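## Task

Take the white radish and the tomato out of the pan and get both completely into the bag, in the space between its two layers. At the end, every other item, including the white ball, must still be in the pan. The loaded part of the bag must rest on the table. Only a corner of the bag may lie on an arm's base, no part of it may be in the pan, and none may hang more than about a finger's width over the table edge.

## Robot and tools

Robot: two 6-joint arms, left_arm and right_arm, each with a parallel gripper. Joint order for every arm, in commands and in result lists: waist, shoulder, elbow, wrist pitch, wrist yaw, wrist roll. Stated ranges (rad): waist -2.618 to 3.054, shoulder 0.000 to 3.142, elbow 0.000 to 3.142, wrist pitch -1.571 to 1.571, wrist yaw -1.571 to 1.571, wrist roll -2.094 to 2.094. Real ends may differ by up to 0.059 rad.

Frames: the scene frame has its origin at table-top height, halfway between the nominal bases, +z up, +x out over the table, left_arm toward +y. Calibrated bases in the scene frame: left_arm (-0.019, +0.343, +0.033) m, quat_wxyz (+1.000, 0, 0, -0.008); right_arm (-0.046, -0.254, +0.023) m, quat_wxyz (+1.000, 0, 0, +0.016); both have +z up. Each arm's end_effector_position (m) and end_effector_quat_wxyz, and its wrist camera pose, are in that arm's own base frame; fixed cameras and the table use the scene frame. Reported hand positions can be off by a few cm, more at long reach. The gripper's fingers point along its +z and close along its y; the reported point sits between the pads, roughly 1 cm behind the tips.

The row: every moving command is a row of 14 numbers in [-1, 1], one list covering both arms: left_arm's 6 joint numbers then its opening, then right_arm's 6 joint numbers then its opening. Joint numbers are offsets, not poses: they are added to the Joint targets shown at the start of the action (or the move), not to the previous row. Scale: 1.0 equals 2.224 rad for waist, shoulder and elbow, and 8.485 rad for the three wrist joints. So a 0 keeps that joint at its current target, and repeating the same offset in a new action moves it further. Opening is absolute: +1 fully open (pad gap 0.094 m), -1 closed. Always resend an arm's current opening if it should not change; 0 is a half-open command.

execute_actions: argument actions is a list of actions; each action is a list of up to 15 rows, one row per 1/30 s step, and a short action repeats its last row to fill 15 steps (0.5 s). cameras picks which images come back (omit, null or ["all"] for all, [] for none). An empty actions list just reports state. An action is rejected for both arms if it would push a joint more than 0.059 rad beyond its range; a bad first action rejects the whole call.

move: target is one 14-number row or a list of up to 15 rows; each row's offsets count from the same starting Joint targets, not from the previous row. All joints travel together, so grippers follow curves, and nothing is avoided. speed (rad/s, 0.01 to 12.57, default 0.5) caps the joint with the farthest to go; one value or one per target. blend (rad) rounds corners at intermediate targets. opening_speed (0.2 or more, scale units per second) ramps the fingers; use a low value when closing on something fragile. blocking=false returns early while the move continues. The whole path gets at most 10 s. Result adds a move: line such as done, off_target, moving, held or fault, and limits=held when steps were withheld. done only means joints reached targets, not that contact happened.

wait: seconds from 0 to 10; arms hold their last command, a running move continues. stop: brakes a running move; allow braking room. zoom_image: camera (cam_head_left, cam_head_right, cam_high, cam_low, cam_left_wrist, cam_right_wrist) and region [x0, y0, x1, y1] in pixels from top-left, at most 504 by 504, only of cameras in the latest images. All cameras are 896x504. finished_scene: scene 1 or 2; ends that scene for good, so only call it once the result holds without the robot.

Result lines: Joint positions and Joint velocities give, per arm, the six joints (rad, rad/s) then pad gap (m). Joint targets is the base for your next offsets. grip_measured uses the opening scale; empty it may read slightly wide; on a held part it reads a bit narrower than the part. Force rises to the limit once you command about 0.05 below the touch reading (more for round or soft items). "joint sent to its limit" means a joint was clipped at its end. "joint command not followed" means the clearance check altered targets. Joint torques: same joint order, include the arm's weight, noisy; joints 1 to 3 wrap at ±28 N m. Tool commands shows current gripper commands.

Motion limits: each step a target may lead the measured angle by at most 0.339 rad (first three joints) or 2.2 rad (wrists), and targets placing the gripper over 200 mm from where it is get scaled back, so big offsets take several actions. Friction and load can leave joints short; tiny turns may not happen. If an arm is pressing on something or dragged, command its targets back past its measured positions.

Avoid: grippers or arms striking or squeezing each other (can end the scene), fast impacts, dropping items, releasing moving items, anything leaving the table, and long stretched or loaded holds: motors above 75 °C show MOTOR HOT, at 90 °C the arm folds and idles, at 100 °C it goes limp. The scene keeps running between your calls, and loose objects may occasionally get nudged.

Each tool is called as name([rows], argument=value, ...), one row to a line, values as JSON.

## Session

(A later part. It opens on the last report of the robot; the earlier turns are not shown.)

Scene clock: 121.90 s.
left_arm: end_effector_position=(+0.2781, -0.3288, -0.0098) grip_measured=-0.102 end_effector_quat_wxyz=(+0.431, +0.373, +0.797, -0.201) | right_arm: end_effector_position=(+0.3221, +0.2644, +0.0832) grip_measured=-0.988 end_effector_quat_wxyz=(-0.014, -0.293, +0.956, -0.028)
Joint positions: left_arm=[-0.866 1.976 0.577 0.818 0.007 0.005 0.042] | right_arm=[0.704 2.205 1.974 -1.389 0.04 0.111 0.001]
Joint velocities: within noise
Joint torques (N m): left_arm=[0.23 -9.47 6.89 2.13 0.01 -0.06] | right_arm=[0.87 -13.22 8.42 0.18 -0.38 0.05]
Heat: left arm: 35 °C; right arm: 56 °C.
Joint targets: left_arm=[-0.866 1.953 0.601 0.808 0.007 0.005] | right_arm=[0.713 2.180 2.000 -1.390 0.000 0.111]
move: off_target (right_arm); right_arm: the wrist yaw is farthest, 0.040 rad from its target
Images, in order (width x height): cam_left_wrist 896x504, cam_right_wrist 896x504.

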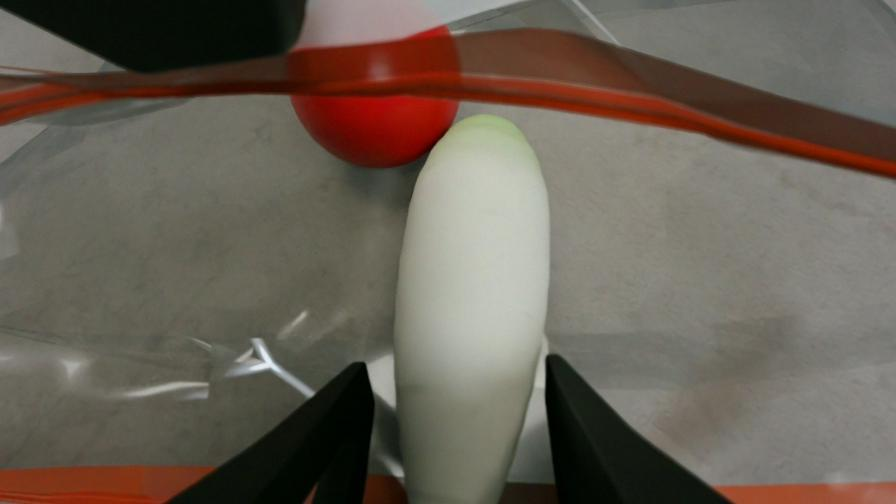

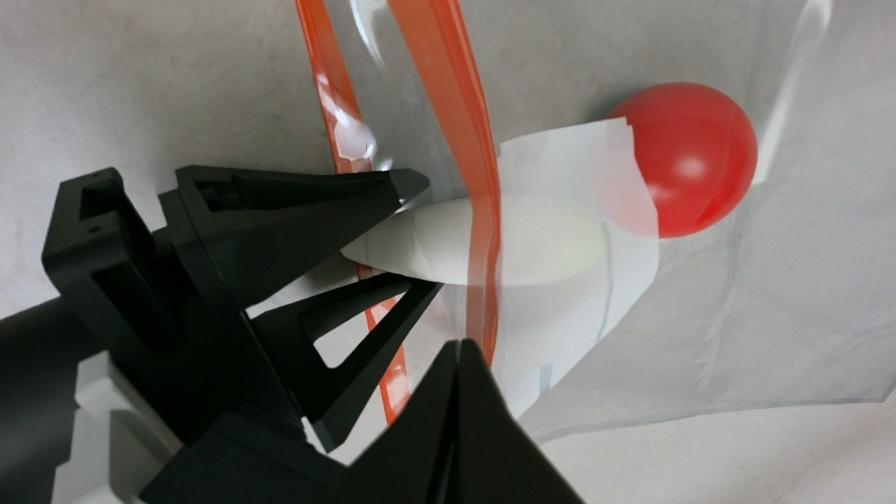

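move(target=[0,-0.100,-0.1295,0.0003,0,0,-0.1,0,0,0,0,0,0,-1], speed=0.4, cameras=["cam_left_wrist","cam_right_wrist"])

Scene clock: 123.37 s.
left_arm: end_effector_position=(+0.2332, -0.2759, -0.0035) grip_measured=-0.102 end_effector_quat_wxyz=(+0.415, +0.376, +0.805, -0.194) | right_arm: end_effector_position=(+0.3187, +0.2684, +0.0831) grip_measured=-0.988 end_effector_quat_wxyz=(-0.020, -0.292, +0.956, -0.014)
Joint positions: left_arm=[-0.866 1.751 0.32 0.813 0.007 0.005 0.042] | right_arm=[0.704 2.205 1.974 -1.389 0.01 0.111 0.001]
Joint velocities: within noise
Joint torques (N m): left_arm=[0.2 -7.19 3.64 2.18 0.01 -0.06] | right_arm=[0.72 -13.23 8.4 0.18 -0.13 0.06]
Heat: left arm: 35 °C; right arm: 57 °C.
Joint targets: left_arm=[-0.866 1.730 0.312 0.810 0.007 0.005] | right_arm=[0.713 2.180 2.000 -1.390 0.000 0.111]
move: done
Images, in order (width x height): cam_left_wrist 896x504, cam_right_wrist 896x504.

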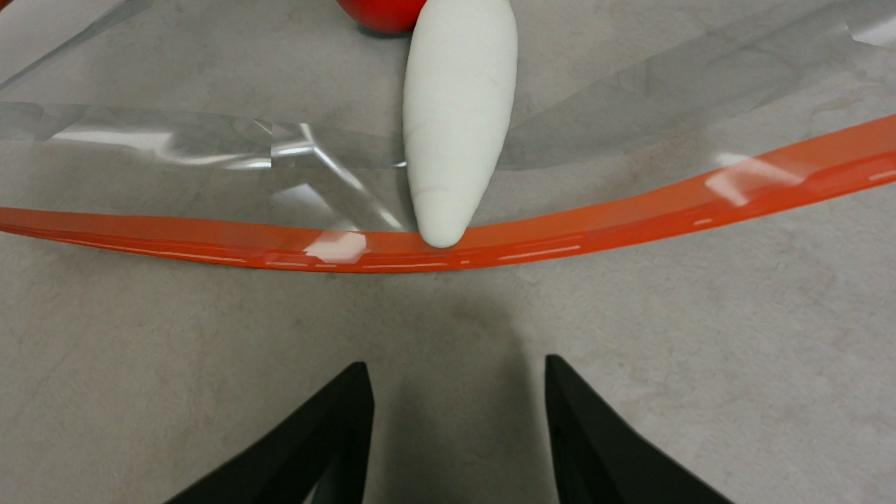

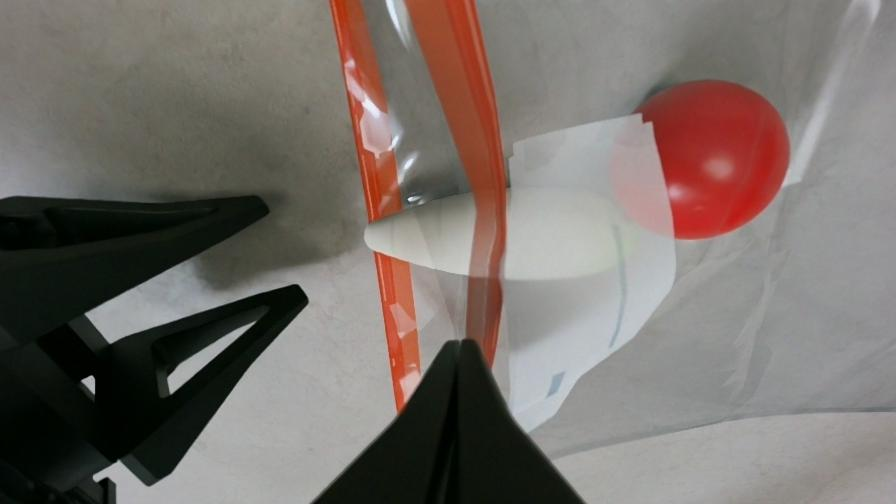

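move([
  [0.005,-0.094,-0.002,-0.0231,0,0,-0.99,0,0,0,0,0,0,-1],
  [0.005,-0.094,-0.002,-0.0231,0,0.1852,-0.99,0,0,0,0,0,0,-1],
], speed=0.8, opening_speed=1.0, cameras=["cam_right_wrist"])

Scene clock: 127.07 s.
left_arm: end_effector_position=(+0.2316, -0.2716, +0.0333) grip_measured=-0.985 end_effector_quat_wxyz=(+0.446, +0.825, +0.307, +0.160) | right_arm: end_effector_position=(+0.3186, +0.2685, +0.0831) grip_measured=-0.988 end_effector_quat_wxyz=(-0.021, -0.292, +0.956, -0.014)
Joint positions: left_arm=[-0.861 1.532 0.319 0.631 0.007 1.564 0.001] | right_arm=[0.704 2.205 1.974 -1.389 0.009 0.111 0.001]
Joint velocities: within noise
Joint torques (N m): left_arm=[0.73 -5.53 4.63 2 0.04 0.02] | right_arm=[0.9 -13.22 8.4 0.18 -0.1 0.05]
Heat: left arm: 35 °C; right arm: 57 °C.
Joint targets: left_arm=[-0.854 1.521 0.308 0.615 0.007 1.577] | right_arm=[0.713 2.180 2.000 -1.390 0.000 0.111]
move: done
Images, in order (width x height): cam_right_wrist 896x504.

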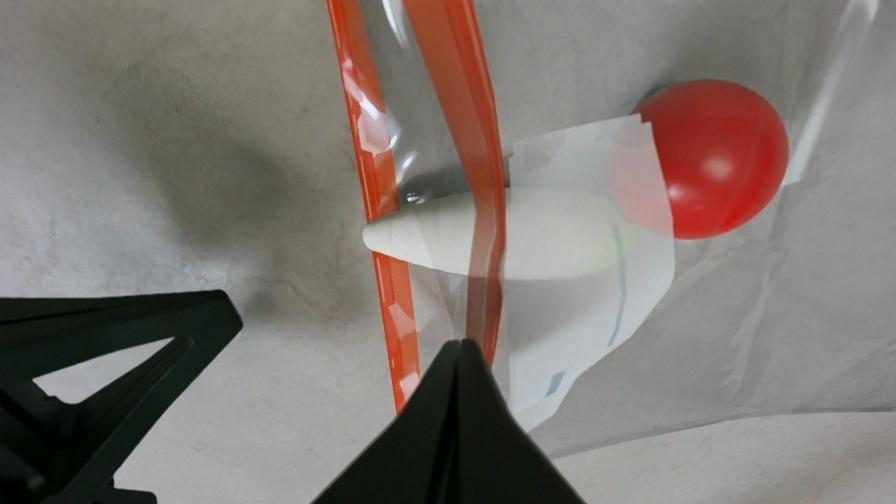

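move(target=[0,0.2455,-0.018,0.0922,0,0,-0.99,0,0,0,0,0,0,-1], speed=0.6, cameras=["cam_right_wrist","cam_left_wrist"])

Scene clock: 129.47 s.
left_arm: end_effector_position=(+0.2454, -0.2876, +0.0022) grip_measured=-0.985 end_effector_quat_wxyz=(+0.524, +0.778, +0.289, +0.189) | right_arm: end_effector_position=(+0.3186, +0.2685, +0.0831) grip_measured=-0.988 end_effector_quat_wxyz=(-0.021, -0.292, +0.956, -0.014)
Joint positions: left_arm=[-0.861 2.054 0.274 1.392 0.007 1.565 0.001] | right_arm=[0.704 2.205 1.974 -1.389 0.009 0.111 0.001]
Joint velocities: within noise
Joint torques (N m): left_arm=[0.73 -5.2 1.69 2.39 0.03 0.01] | right_arm=[0.88 -13.22 8.4 0.18 -0.1 0.05]
Heat: left arm: 35 °C; right arm: 57 °C.
Joint targets: left_arm=[-0.854 2.067 0.268 1.397 0.007 1.577] | right_arm=[0.713 2.180 2.000 -1.390 0.000 0.111]
move: done
Images, in order (width x height): cam_left_wrist 896x504, cam_right_wrist 896x504.

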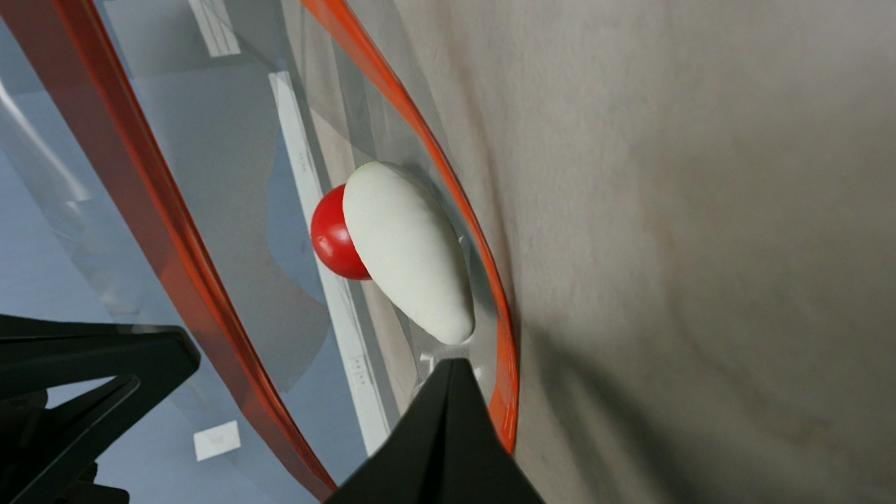

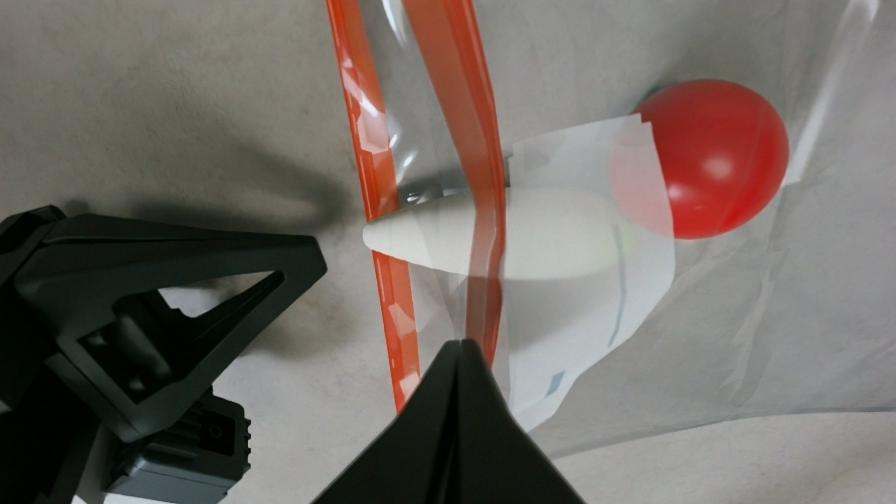

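move([
  [0.0108,0,0,0,0,0,-0.99,0,0,0,0,0,0,-1],
  [0.0108,0.0133,0.0519,-0.0111,0,0,-0.99,0,0,0,0,0,0,-1],
], speed=0.2, cameras=["cam_right_wrist","cam_left_wrist"])

Scene clock: 131.67 s.
left_arm: end_effector_position=(+0.2694, -0.2995, +0.0006) grip_measured=-0.985 end_effector_quat_wxyz=(+0.523, +0.774, +0.299, +0.196) | right_arm: end_effector_position=(+0.3186, +0.2685, +0.0831) grip_measured=-0.988 end_effector_quat_wxyz=(-0.021, -0.292, +0.956, -0.014)
Joint positions: left_arm=[-0.835 2.08 0.373 1.32 0.007 1.565 0.001] | right_arm=[0.704 2.205 1.974 -1.389 0.009 0.111 0.001]
Joint velocities: within noise
Joint torques (N m): left_arm=[0.59 -5.6 3.71 2.13 0.03 0] | right_arm=[0.85 -13.22 8.39 0.18 -0.1 0.05]
Heat: left arm: 35 °C; right arm: 57 °C.
Joint targets: left_arm=[-0.831 2.097 0.383 1.303 0.007 1.577] | right_arm=[0.713 2.180 2.000 -1.390 0.000 0.111]
move: done
Images, in order (width x height): cam_left_wrist 896x504, cam_right_wrist 896x504.

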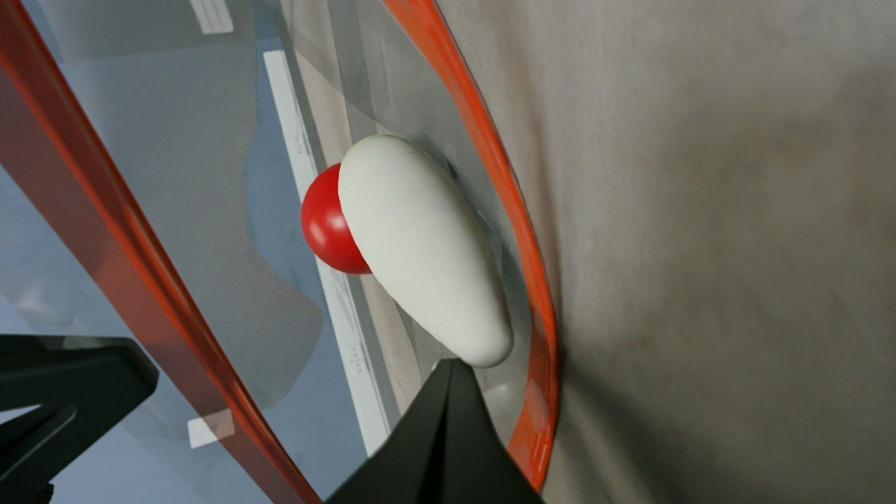

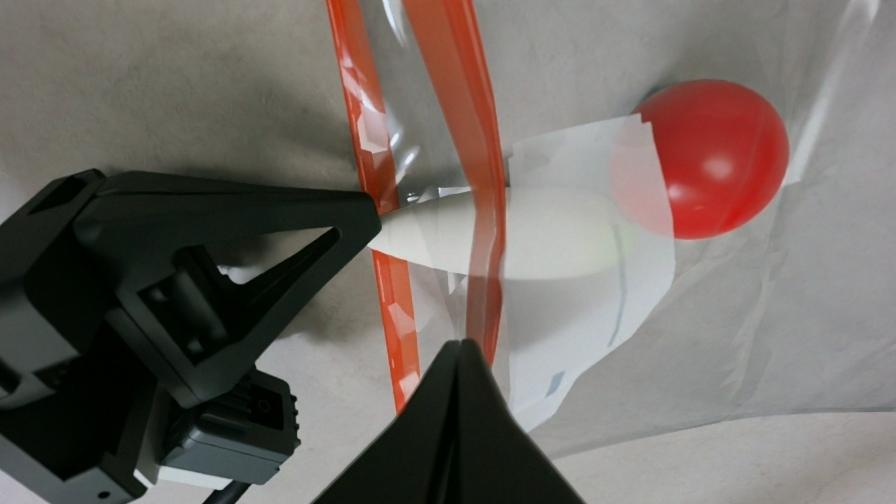

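move([
  [-0.003,-0.007,-0.026,0.0055,0,0,-0.99,0,0,0,0,0,0,-1],
  [-0.005,0.0065,-0.026,0.009,0,0,-0.99,0,0,0,0,0,0,-1],
  [-0.005,0.0231,0.0341,-0.0022,0,0,-0.99,0,0,0,0,0,0,-1],
], speed=0.2, cameras=["cam_right_wrist","cam_left_wrist"])

Scene clock: 133.80 s.
left_arm: end_effector_position=(+0.2817, -0.3131, -0.0039) grip_measured=-0.985 end_effector_quat_wxyz=(+0.525, +0.772, +0.298, +0.198) | right_arm: end_effector_position=(+0.3186, +0.2685, +0.0831) grip_measured=-0.988 end_effector_quat_wxyz=(-0.021, -0.292, +0.956, -0.014)
Joint positions: left_arm=[-0.835 2.13 0.449 1.302 0.007 1.565 0.001] | right_arm=[0.704 2.205 1.974 -1.389 0.009 0.111 0.001]
Joint velocities: within noise
Joint torques (N m): left_arm=[-0.27 -6.09 3.9 2.15 0.03 0.01] | right_arm=[0.87 -13.23 8.4 0.17 -0.11 0.06]
Heat: left arm: 35 °C; right arm: 57 °C.
Joint targets: left_arm=[-0.842 2.148 0.459 1.284 0.007 1.577] | right_arm=[0.713 2.180 2.000 -1.390 0.000 0.111]
move: done
Images, in order (width x height): cam_left_wrist 896x504, cam_right_wrist 896x504.

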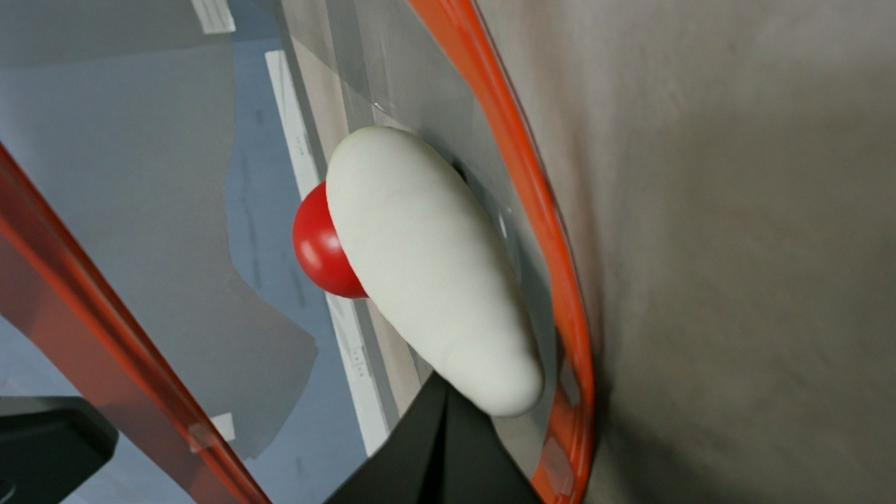

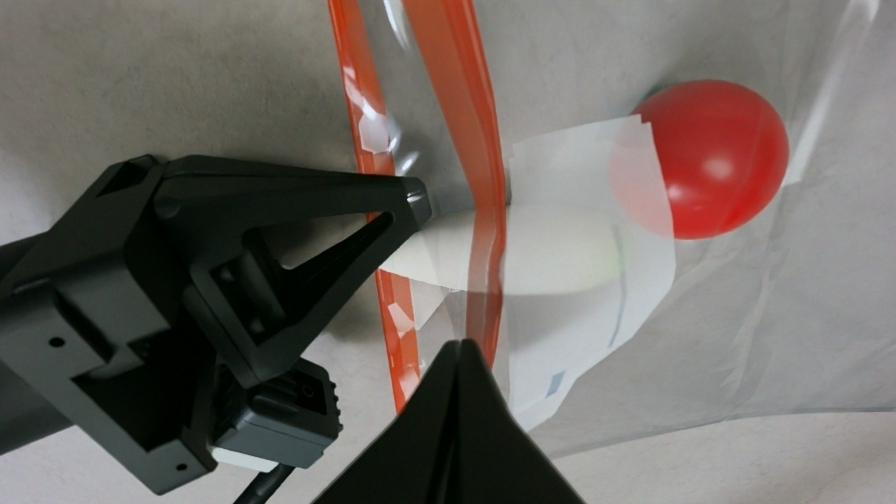

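move([
  [0,-0.0274,-0.0859,0.0145,0,0,-0.99,0,0,0,0,0,0,-1],
  [-0.0135,-0.0274,-0.0859,0.0145,0,0,-0.99,0,0,0,0,0,0,-1],
], speed=0.25, cameras=["cam_right_wrist","cam_left_wrist"])

Scene clock: 135.70 s.
left_arm: end_effector_position=(+0.2416, -0.2862, -0.0114) grip_measured=-0.985 end_effector_quat_wxyz=(+0.513, +0.787, +0.289, +0.184) | right_arm: end_effector_position=(+0.3186, +0.2685, +0.0831) grip_measured=-0.988 end_effector_quat_wxyz=(-0.021, -0.292, +0.956, -0.014)
Joint positions: left_arm=[-0.867 2.106 0.276 1.413 0.007 1.565 0.001] | right_arm=[0.704 2.205 1.974 -1.389 0.009 0.111 0.001]
Joint velocities: within noise
Joint torques (N m): left_arm=[-0.18 -7.88 1.14 2.26 0.04 0] | right_arm=[0.88 -13.22 8.39 0.18 -0.1 0.05]
Heat: left arm: 36 °C; right arm: 57 °C.
Joint targets: left_arm=[-0.872 2.087 0.268 1.407 0.007 1.577] | right_arm=[0.713 2.180 2.000 -1.390 0.000 0.111]
move: done
Images, in order (width x height): cam_left_wrist 896x504, cam_right_wrist 896x504.

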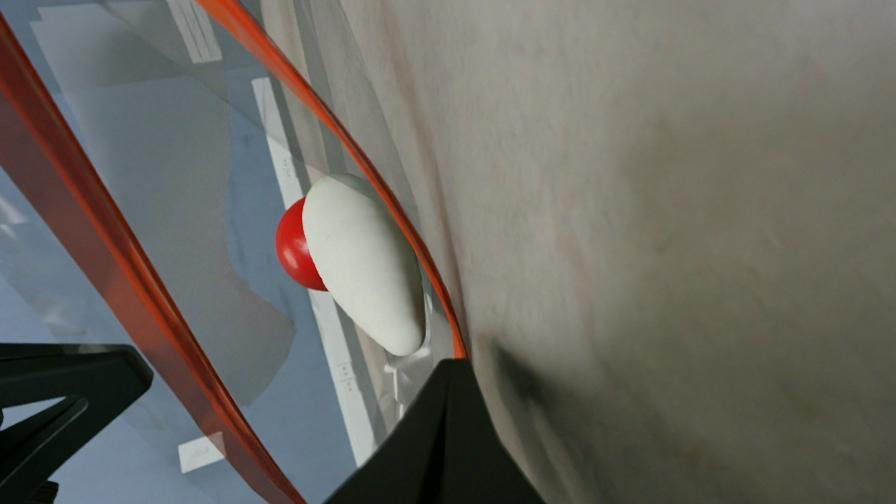

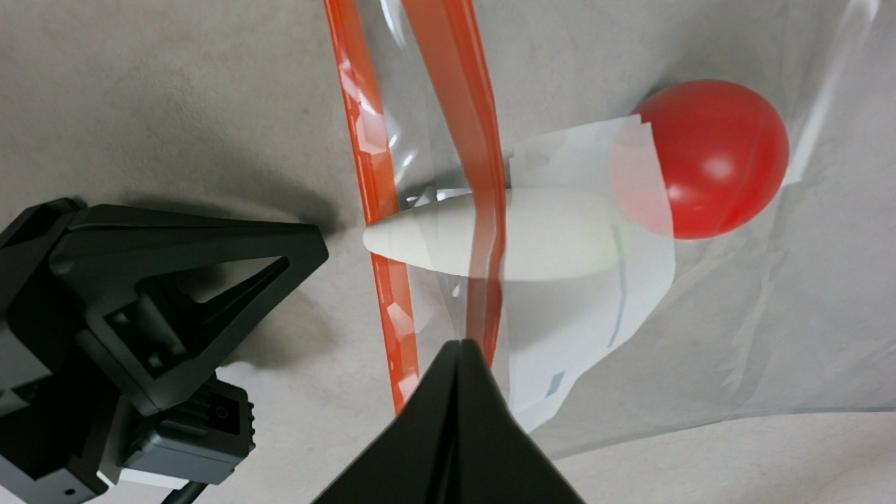

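move([
  [0.0063,0.0144,0.0519,-0.0116,0,0,-0.99,0,0,0,0,0,0,-1],
  [0.0063,0.0251,0.0928,-0.0195,0,0,-0.99,0,0,0,0,0,0,-1],
], speed=0.2, cameras=["cam_right_wrist","cam_left_wrist"])

Scene clock: 137.70 s.
left_arm: end_effector_position=(+0.2728, -0.3230, -0.0078) grip_measured=-0.985 end_effector_quat_wxyz=(+0.519, +0.783, +0.288, +0.186) | right_arm: end_effector_position=(+0.3186, +0.2685, +0.0831) grip_measured=-0.988 end_effector_quat_wxyz=(-0.021, -0.292, +0.956, -0.014)
Joint positions: left_arm=[-0.867 2.125 0.464 1.259 0.007 1.565 0.001] | right_arm=[0.704 2.205 1.974 -1.389 0.009 0.111 0.001]
Joint velocities: within noise
Joint torques (N m): left_arm=[0.88 -6.11 4.08 2.13 0.04 0.03] | right_arm=[0.85 -13.24 8.39 0.17 -0.1 0.05]
Heat: left arm: 36 °C; right arm: 57 °C.
Joint targets: left_arm=[-0.858 2.143 0.474 1.242 0.007 1.577] | right_arm=[0.713 2.180 2.000 -1.390 0.000 0.111]
move: done
Images, in order (width x height): cam_left_wrist 896x504, cam_right_wrist 896x504.

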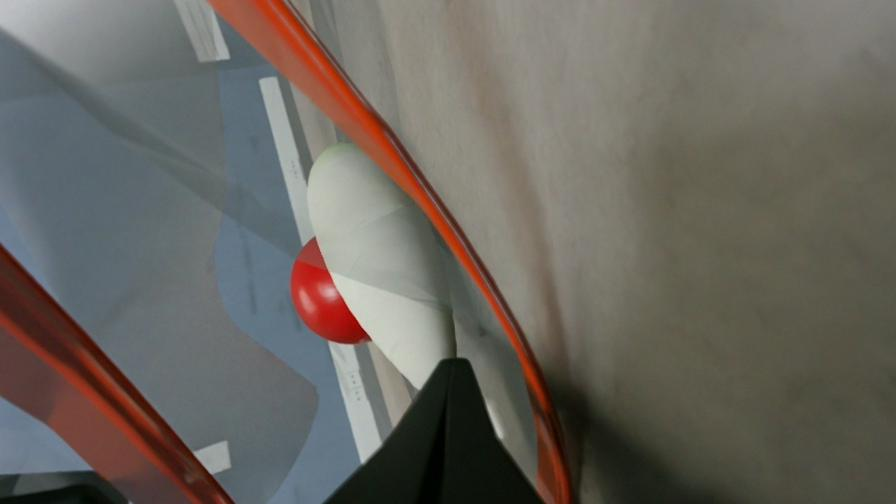

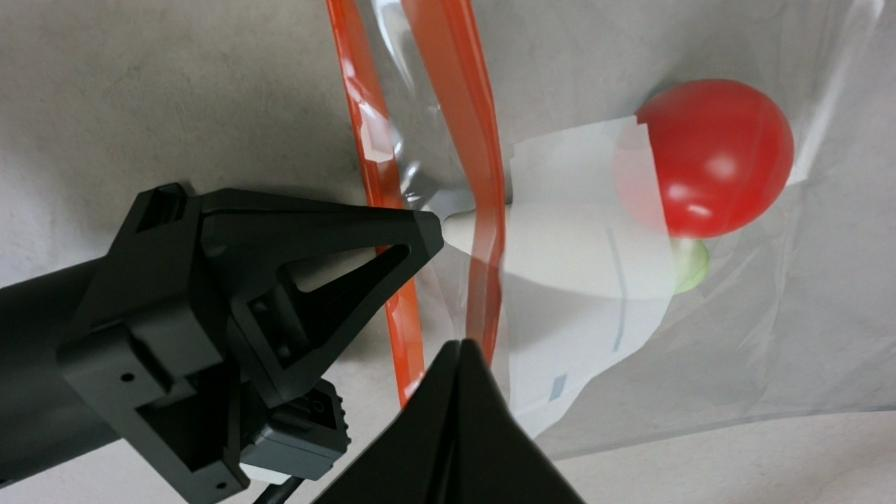

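move(target=[-0.01,0.0192,0.074,-0.0143,0,0,-0.99,0,0,0,0,0,0,-1], speed=0.2, cameras=["cam_right_wrist","cam_left_wrist"])

Scene clock: 139.40 s.
left_arm: end_effector_position=(+0.2957, -0.3549, -0.0071) grip_measured=-0.985 end_effector_quat_wxyz=(+0.520, +0.784, +0.285, +0.184) | right_arm: end_effector_position=(+0.3186, +0.2685, +0.0831) grip_measured=-0.988 end_effector_quat_wxyz=(-0.021, -0.292, +0.956, -0.014)
Joint positions: left_arm=[-0.873 2.166 0.626 1.138 0.007 1.565 0.001] | right_arm=[0.704 2.205 1.974 -1.389 0.009 0.111 0.001]
Joint velocities: within noise
Joint torques (N m): left_arm=[-0.28 -6.98 5.04 2.13 0.04 0] | right_arm=[0.87 -13.22 8.4 0.18 -0.1 0.04]
Heat: left arm: 36 °C; right arm: 57 °C.
Joint targets: left_arm=[-0.880 2.186 0.639 1.121 0.007 1.577] | right_arm=[0.713 2.180 2.000 -1.390 0.000 0.111]
move: done
Images, in order (width x height): cam_left_wrist 896x504, cam_right_wrist 896x504.

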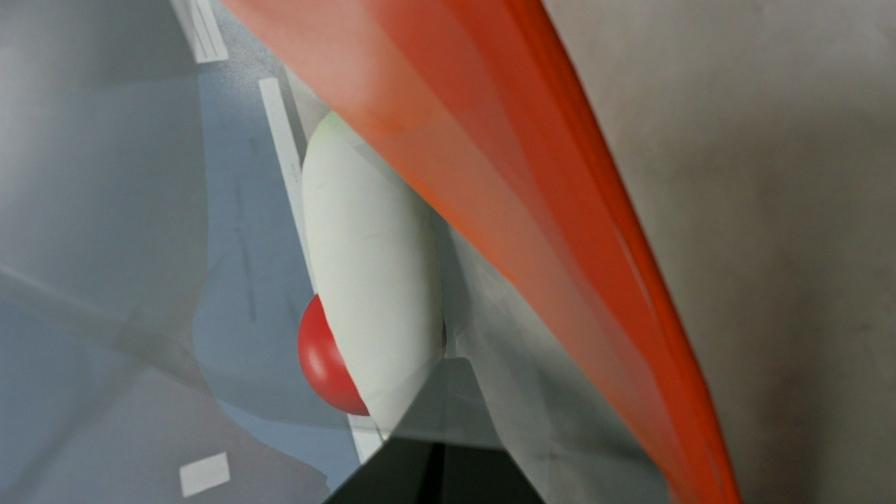

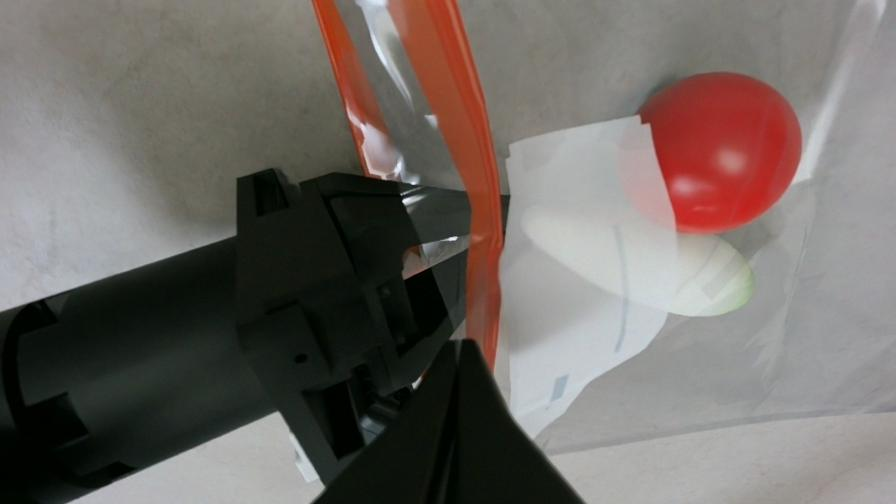

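move([
  [0,-0.0193,-0.0742,0.0143,0,0,-0.99,0,0,0,0,0,0,-1],
  [0,-0.0535,-0.1668,0.0337,0,0,-0.99,0,0,0,0,0,0,-1],
  [0,-0.299,-0.149,-0.0596,0,0,-0.99,0,0,0,0,0,0,-1],
  [0,-0.533,-0.0175,-0.1557,0,-0.1852,-0.99,0,0,0,0,0,0,-1],
], speed=[0.3,0.4,0.6,0.8], cameras=["cam_right_wrist","cam_left_wrist","cam_high"])

Scene clock: 145.40 s.
left_arm: end_effector_position=(+0.2097, -0.2522, +0.1474) grip_measured=-0.985 end_effector_quat_wxyz=(+0.417, +0.384, +0.800, -0.194) | right_arm: end_effector_position=(+0.3185, +0.2686, +0.0831) grip_measured=-0.988 end_effector_quat_wxyz=(-0.021, -0.292, +0.956, -0.013)
Joint positions: left_arm=[-0.873 1.009 0.579 -0.184 0.007 0.018 0.001] | right_arm=[0.704 2.205 1.974 -1.389 0.008 0.111 0.001]
Joint velocities: within noise
Joint torques (N m): left_arm=[-0.28 -3.21 10.58 2.02 0.01 -0.14] | right_arm=[0.87 -13.23 8.39 0.17 -0.1 0.05]
Heat: left arm: 36 °C; right arm: 58 °C.
Joint targets: left_arm=[-0.880 1.000 0.600 -0.201 0.007 0.005] | right_arm=[0.713 2.180 2.000 -1.390 0.000 0.111]
move: done
Images, in order (width x height): cam_high 896x504, cam_left_wrist 896x504, cam_right_wrist 896x504.

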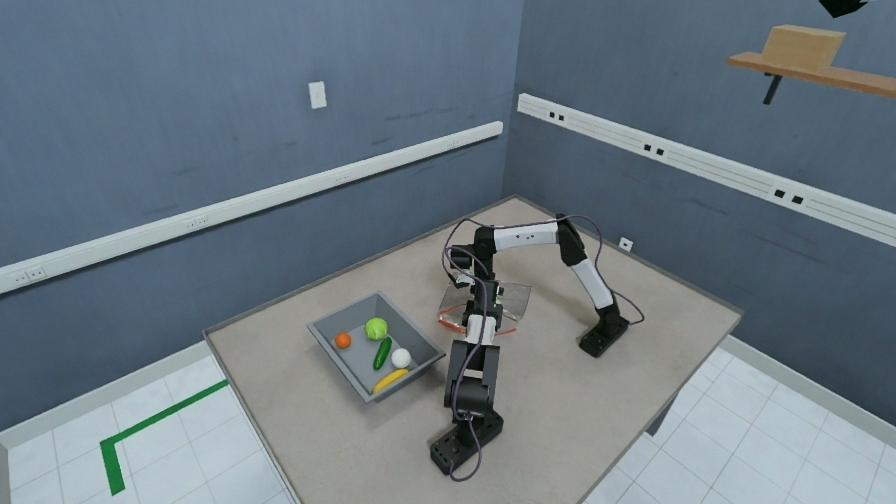

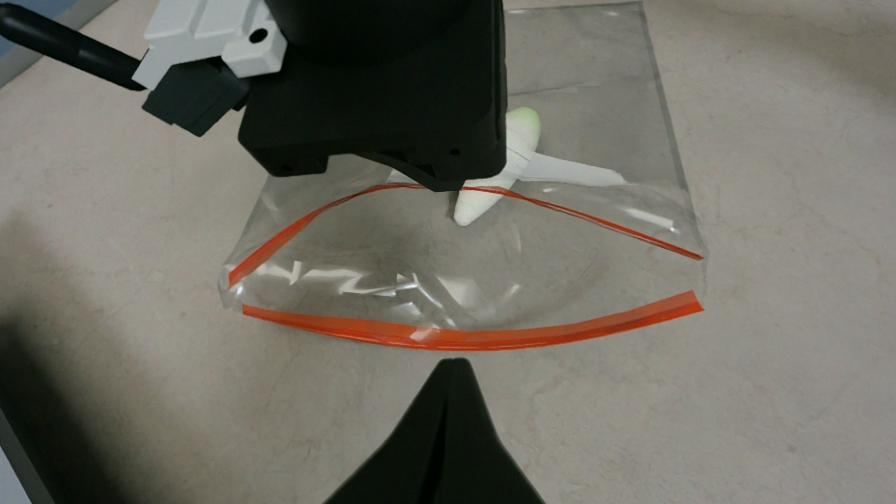

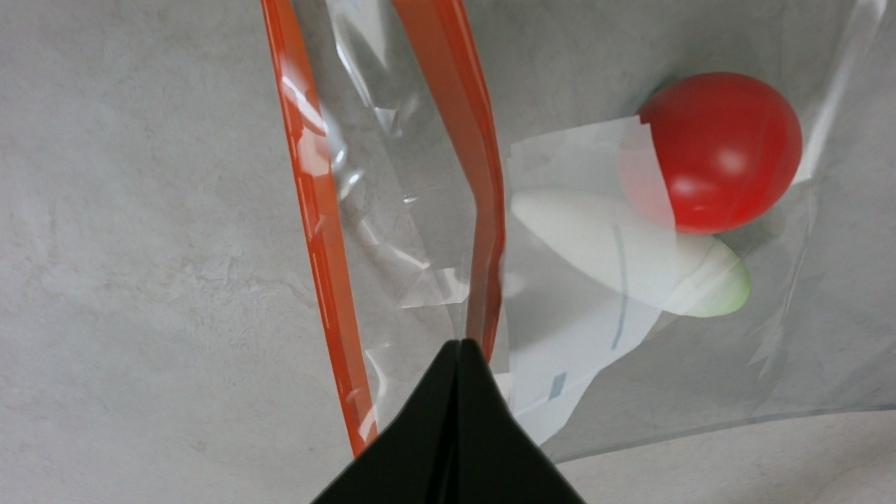

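move(target=[0,0,0,0,0,0,-0.99,0.0366,0.0108,-0.163,0.047,0,0.0094,-1], speed=0.25, cameras=["cam_right_wrist","cam_left_wrist"])

Scene clock: 148.33 s.
left_arm: end_effector_position=(+0.2096, -0.2521, +0.1472) grip_measured=-0.985 end_effector_quat_wxyz=(+0.417, +0.384, +0.801, -0.194) | right_arm: end_effector_position=(+0.2943, +0.2944, +0.0001) grip_measured=-0.988 end_effector_quat_wxyz=(+0.003, -0.298, +0.954, -0.003)
Joint positions: left_arm=[-0.873 1.009 0.579 -0.185 0.007 0.017 0.001] | right_arm=[0.789 2.205 1.641 -1.004 0.008 0.183 0.001]
Joint velocities: within noise
Joint torques (N m): left_arm=[-0.28 -3.21 10.58 2.01 0 -0.15] | right_arm=[0.46 -10.96 5.44 0.42 -0.09 0.13]
Heat: left arm: 35 °C; right arm: 58 °C.
Joint targets: left_arm=[-0.880 1.000 0.600 -0.201 0.007 0.005] | right_arm=[0.794 2.204 1.638 -0.991 0.000 0.190]
move: done
Images, in order (width x height): cam_left_wrist 896x504, cam_right_wrist 896x504.

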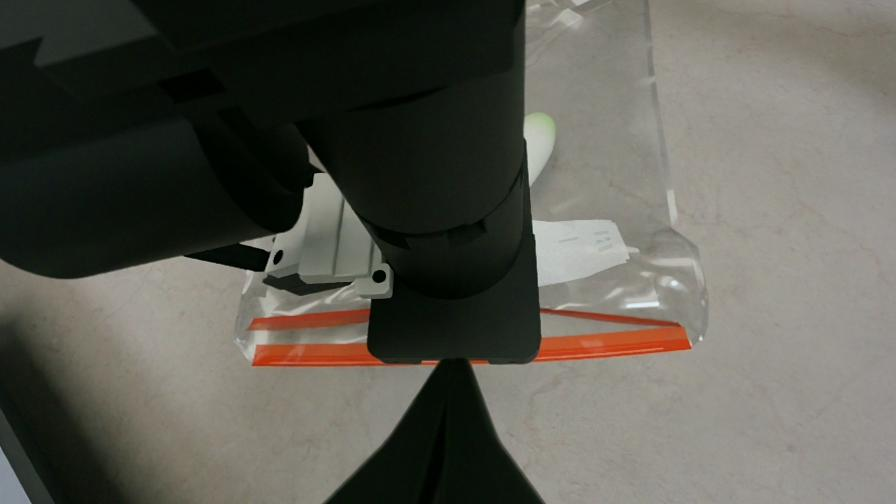

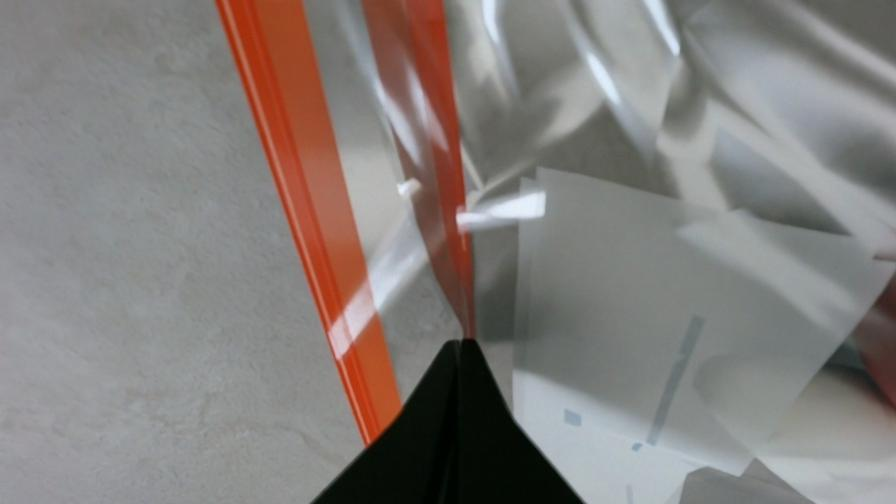

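move(target=[0,0,0,0,0,0,-0.99,0,0.0068,0,0.0018,0,0,-1], speed=0.2, cameras=[])

move(target=[0,0,0,0,0,0,-0.99,0,0,0,0,0,0,-0.6], opening_speed=0.4, cameras=["cam_right_wrist"])

Scene clock: 149.33 s.
left_arm: end_effector_position=(+0.2096, -0.2521, +0.1472) grip_measured=-0.985 end_effector_quat_wxyz=(+0.417, +0.384, +0.801, -0.194) | right_arm: end_effector_position=(+0.2969, +0.2970, +0.0002) grip_measured=-0.988 end_effector_quat_wxyz=(+0.010, -0.298, +0.954, +0.001)
Joint positions: left_arm=[-0.873 1.009 0.579 -0.185 0.007 0.017 0.001] | right_arm=[0.789 2.205 1.641 -0.989 0.008 0.184 0.001]
Joint velocities: within noise
Joint torques (N m): left_arm=[-0.28 -3.22 10.55 2.02 0.01 -0.16] | right_arm=[0.38 -9.63 5.48 0.38 -0.09 0.13]
Heat: left arm: 35 °C; right arm: 57 °C.
Joint targets: left_arm=[-0.880 1.000 0.600 -0.201 0.007 0.005] | right_arm=[0.794 2.219 1.638 -0.976 0.000 0.191]
move: done
No camera images: "cameras" was empty.

Scene clock: 150.53 s.
left_arm: end_effector_position=(+0.2096, -0.2521, +0.1472) grip_measured=-0.985 end_effector_quat_wxyz=(+0.417, +0.384, +0.801, -0.194) | right_arm: end_effector_position=(+0.2972, +0.2973, +0.0002) grip_measured=-0.601 end_effector_quat_wxyz=(+0.011, -0.298, +0.954, +0.001)
Joint positions: left_arm=[-0.873 1.009 0.579 -0.185 0.007 0.017 0.001] | right_arm=[0.789 2.205 1.641 -0.987 0.008 0.184 0.019]
Joint velocities: within noise
Joint torques (N m): left_arm=[-0.27 -3.23 10.58 2.02 0.01 -0.15] | right_arm=[0.53 -9.68 5.48 0.43 -0.1 0.12]
Heat: left arm: 35 °C; right arm: 57 °C.
Joint targets: left_arm=[-0.880 1.000 0.600 -0.201 0.007 0.005] | right_arm=[0.794 2.219 1.638 -0.976 0.000 0.190]
move: done
Images, in order (width x height): cam_right_wrist 896x504.

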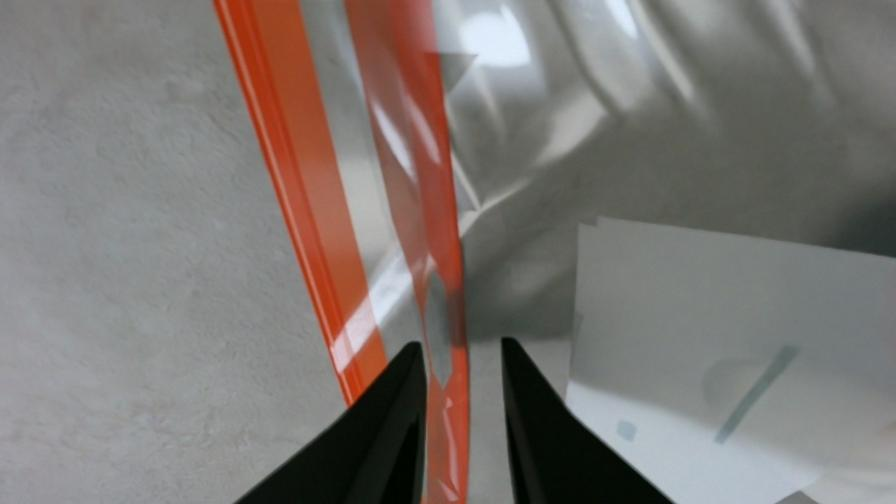

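move(target=[0,0,0,0,0,0,-0.99,0,-0.0175,0.163,-0.0488,0,0,-0.4], speed=0.25, opening_speed=0.4, cameras=["cam_right_wrist","cam_left_wrist"])

Scene clock: 153.03 s.
left_arm: end_effector_position=(+0.2096, -0.2521, +0.1472) grip_measured=-0.985 end_effector_quat_wxyz=(+0.417, +0.384, +0.801, -0.194) | right_arm: end_effector_position=(+0.2956, +0.2957, +0.0832) grip_measured=-0.401 end_effector_quat_wxyz=(-0.017, -0.298, +0.954, -0.014)
Joint positions: left_arm=[-0.873 1.009 0.579 -0.185 0.007 0.017 0.001] | right_arm=[0.789 2.205 1.975 -1.384 0.008 0.184 0.028]
Joint velocities: within noise
Joint torques (N m): left_arm=[-0.29 -3.22 10.56 2.02 0.01 -0.16] | right_arm=[0.53 -13.19 8.34 0.12 -0.09 0.11]
Heat: left arm: 35 °C; right arm: 57 °C.
Joint targets: left_arm=[-0.880 1.000 0.600 -0.201 0.007 0.005] | right_arm=[0.794 2.180 2.000 -1.390 0.000 0.190]
move: done
Images, in order (width x height): cam_left_wrist 896x504, cam_right_wrist 896x504.

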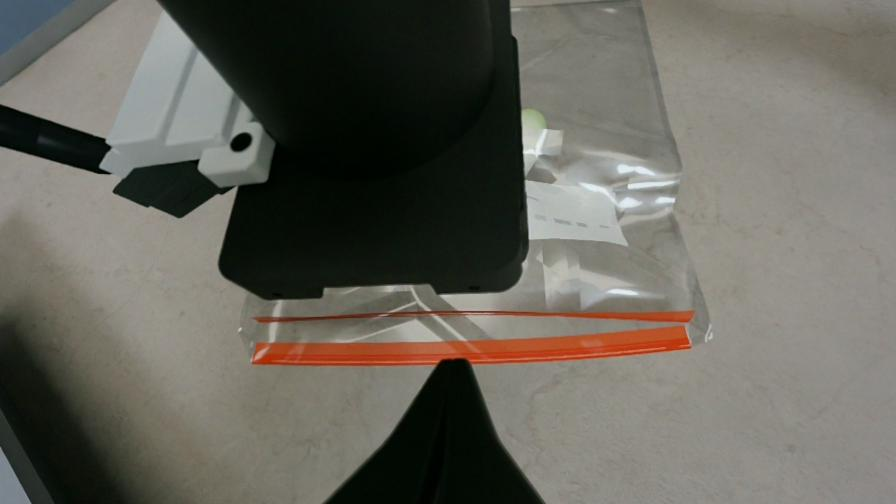

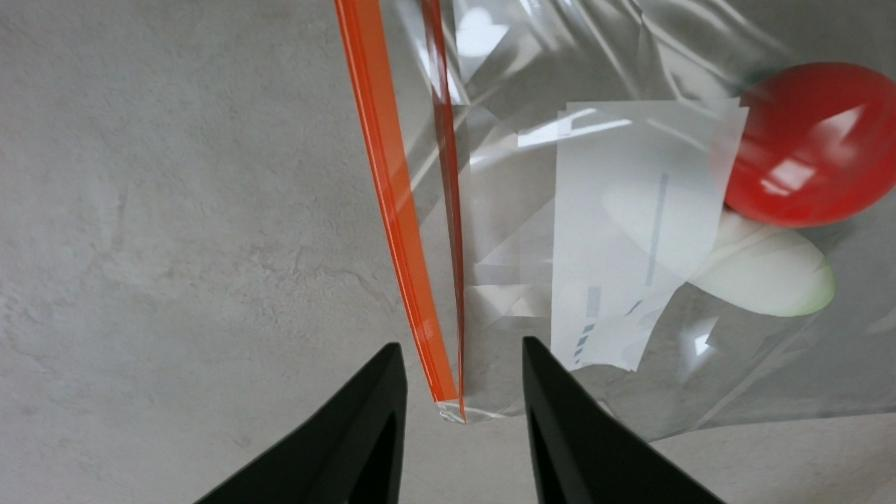

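move(target=[0,0,0,0,0,0,-0.99,0,-0.26,0,-0.013,0,0,-0.4], speed=0.7, cameras=["cam_left_wrist","cam_head_left","cam_high","cam_low"])

Scene clock: 154.60 s.
left_arm: end_effector_position=(+0.2096, -0.2521, +0.1472) grip_measured=-0.985 end_effector_quat_wxyz=(+0.417, +0.384, +0.801, -0.194) | right_arm: end_effector_position=(+0.2421, +0.2419, +0.3014) grip_measured=-0.401 end_effector_quat_wxyz=(+0.198, -0.290, +0.931, +0.100)
Joint positions: left_arm=[-0.873 1.009 0.579 -0.185 0.007 0.017 0.001] | right_arm=[0.789 1.609 1.985 -1.5 0.008 0.184 0.028]
Joint velocities: within noise
Joint torques (N m): left_arm=[-0.27 -3.18 10.56 2.02 0.02 -0.16] | right_arm=[0.53 -6.31 7.09 1.07 -0.09 0.11]
Heat: left arm: 35 °C; right arm: 57 °C.
Joint targets: left_arm=[-0.880 1.000 0.600 -0.201 0.007 0.005] | right_arm=[0.794 1.602 2.000 -1.501 0.000 0.190]
move: done
Images, in order (width x height): cam_head_left 896x504, cam_high 896x504, cam_low 896x504, cam_left_wrist 896x504.

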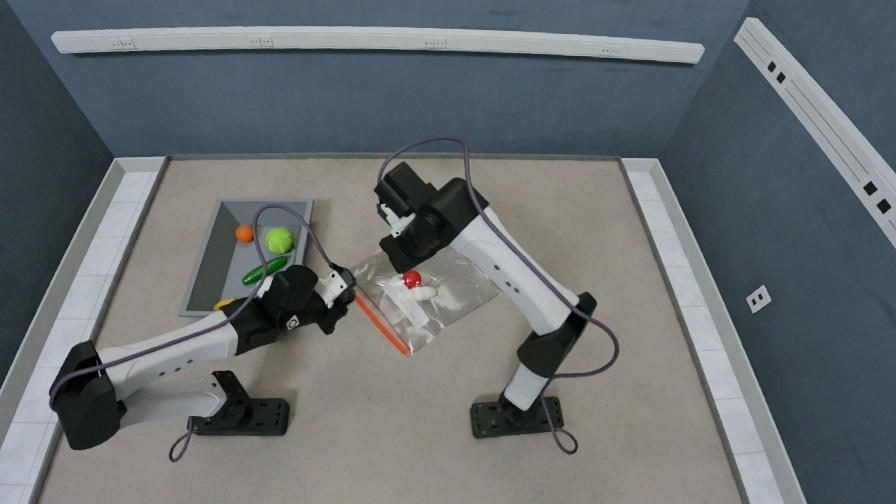

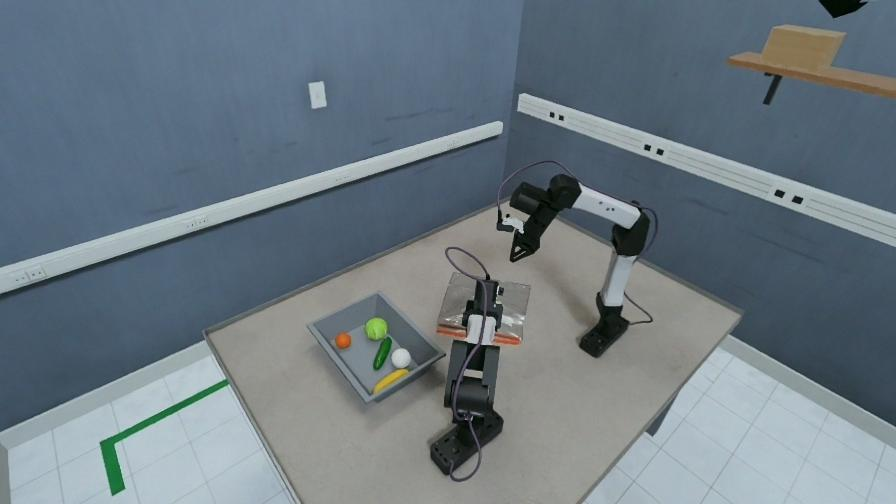

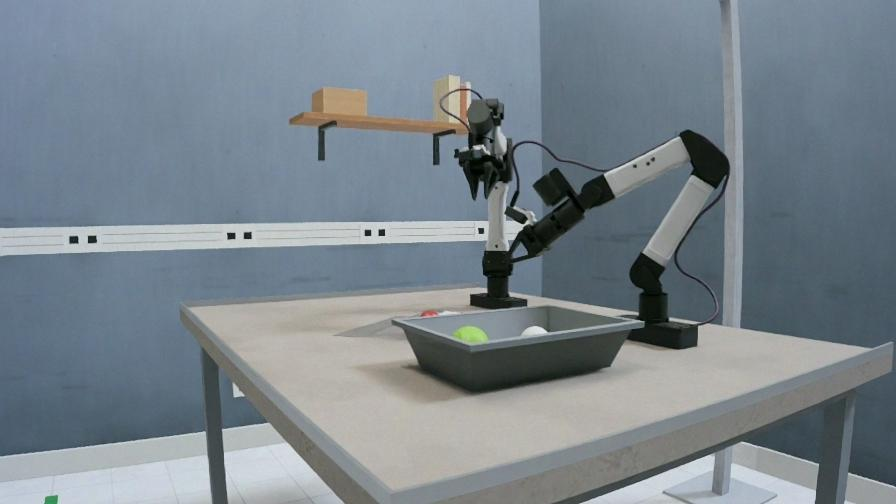

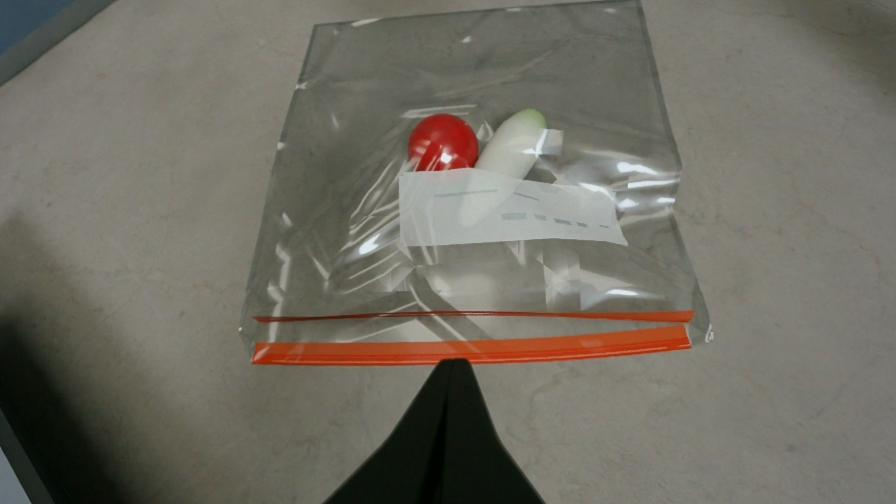

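Done.

finished_scene(scene=1)

The scene is finished: the task was done.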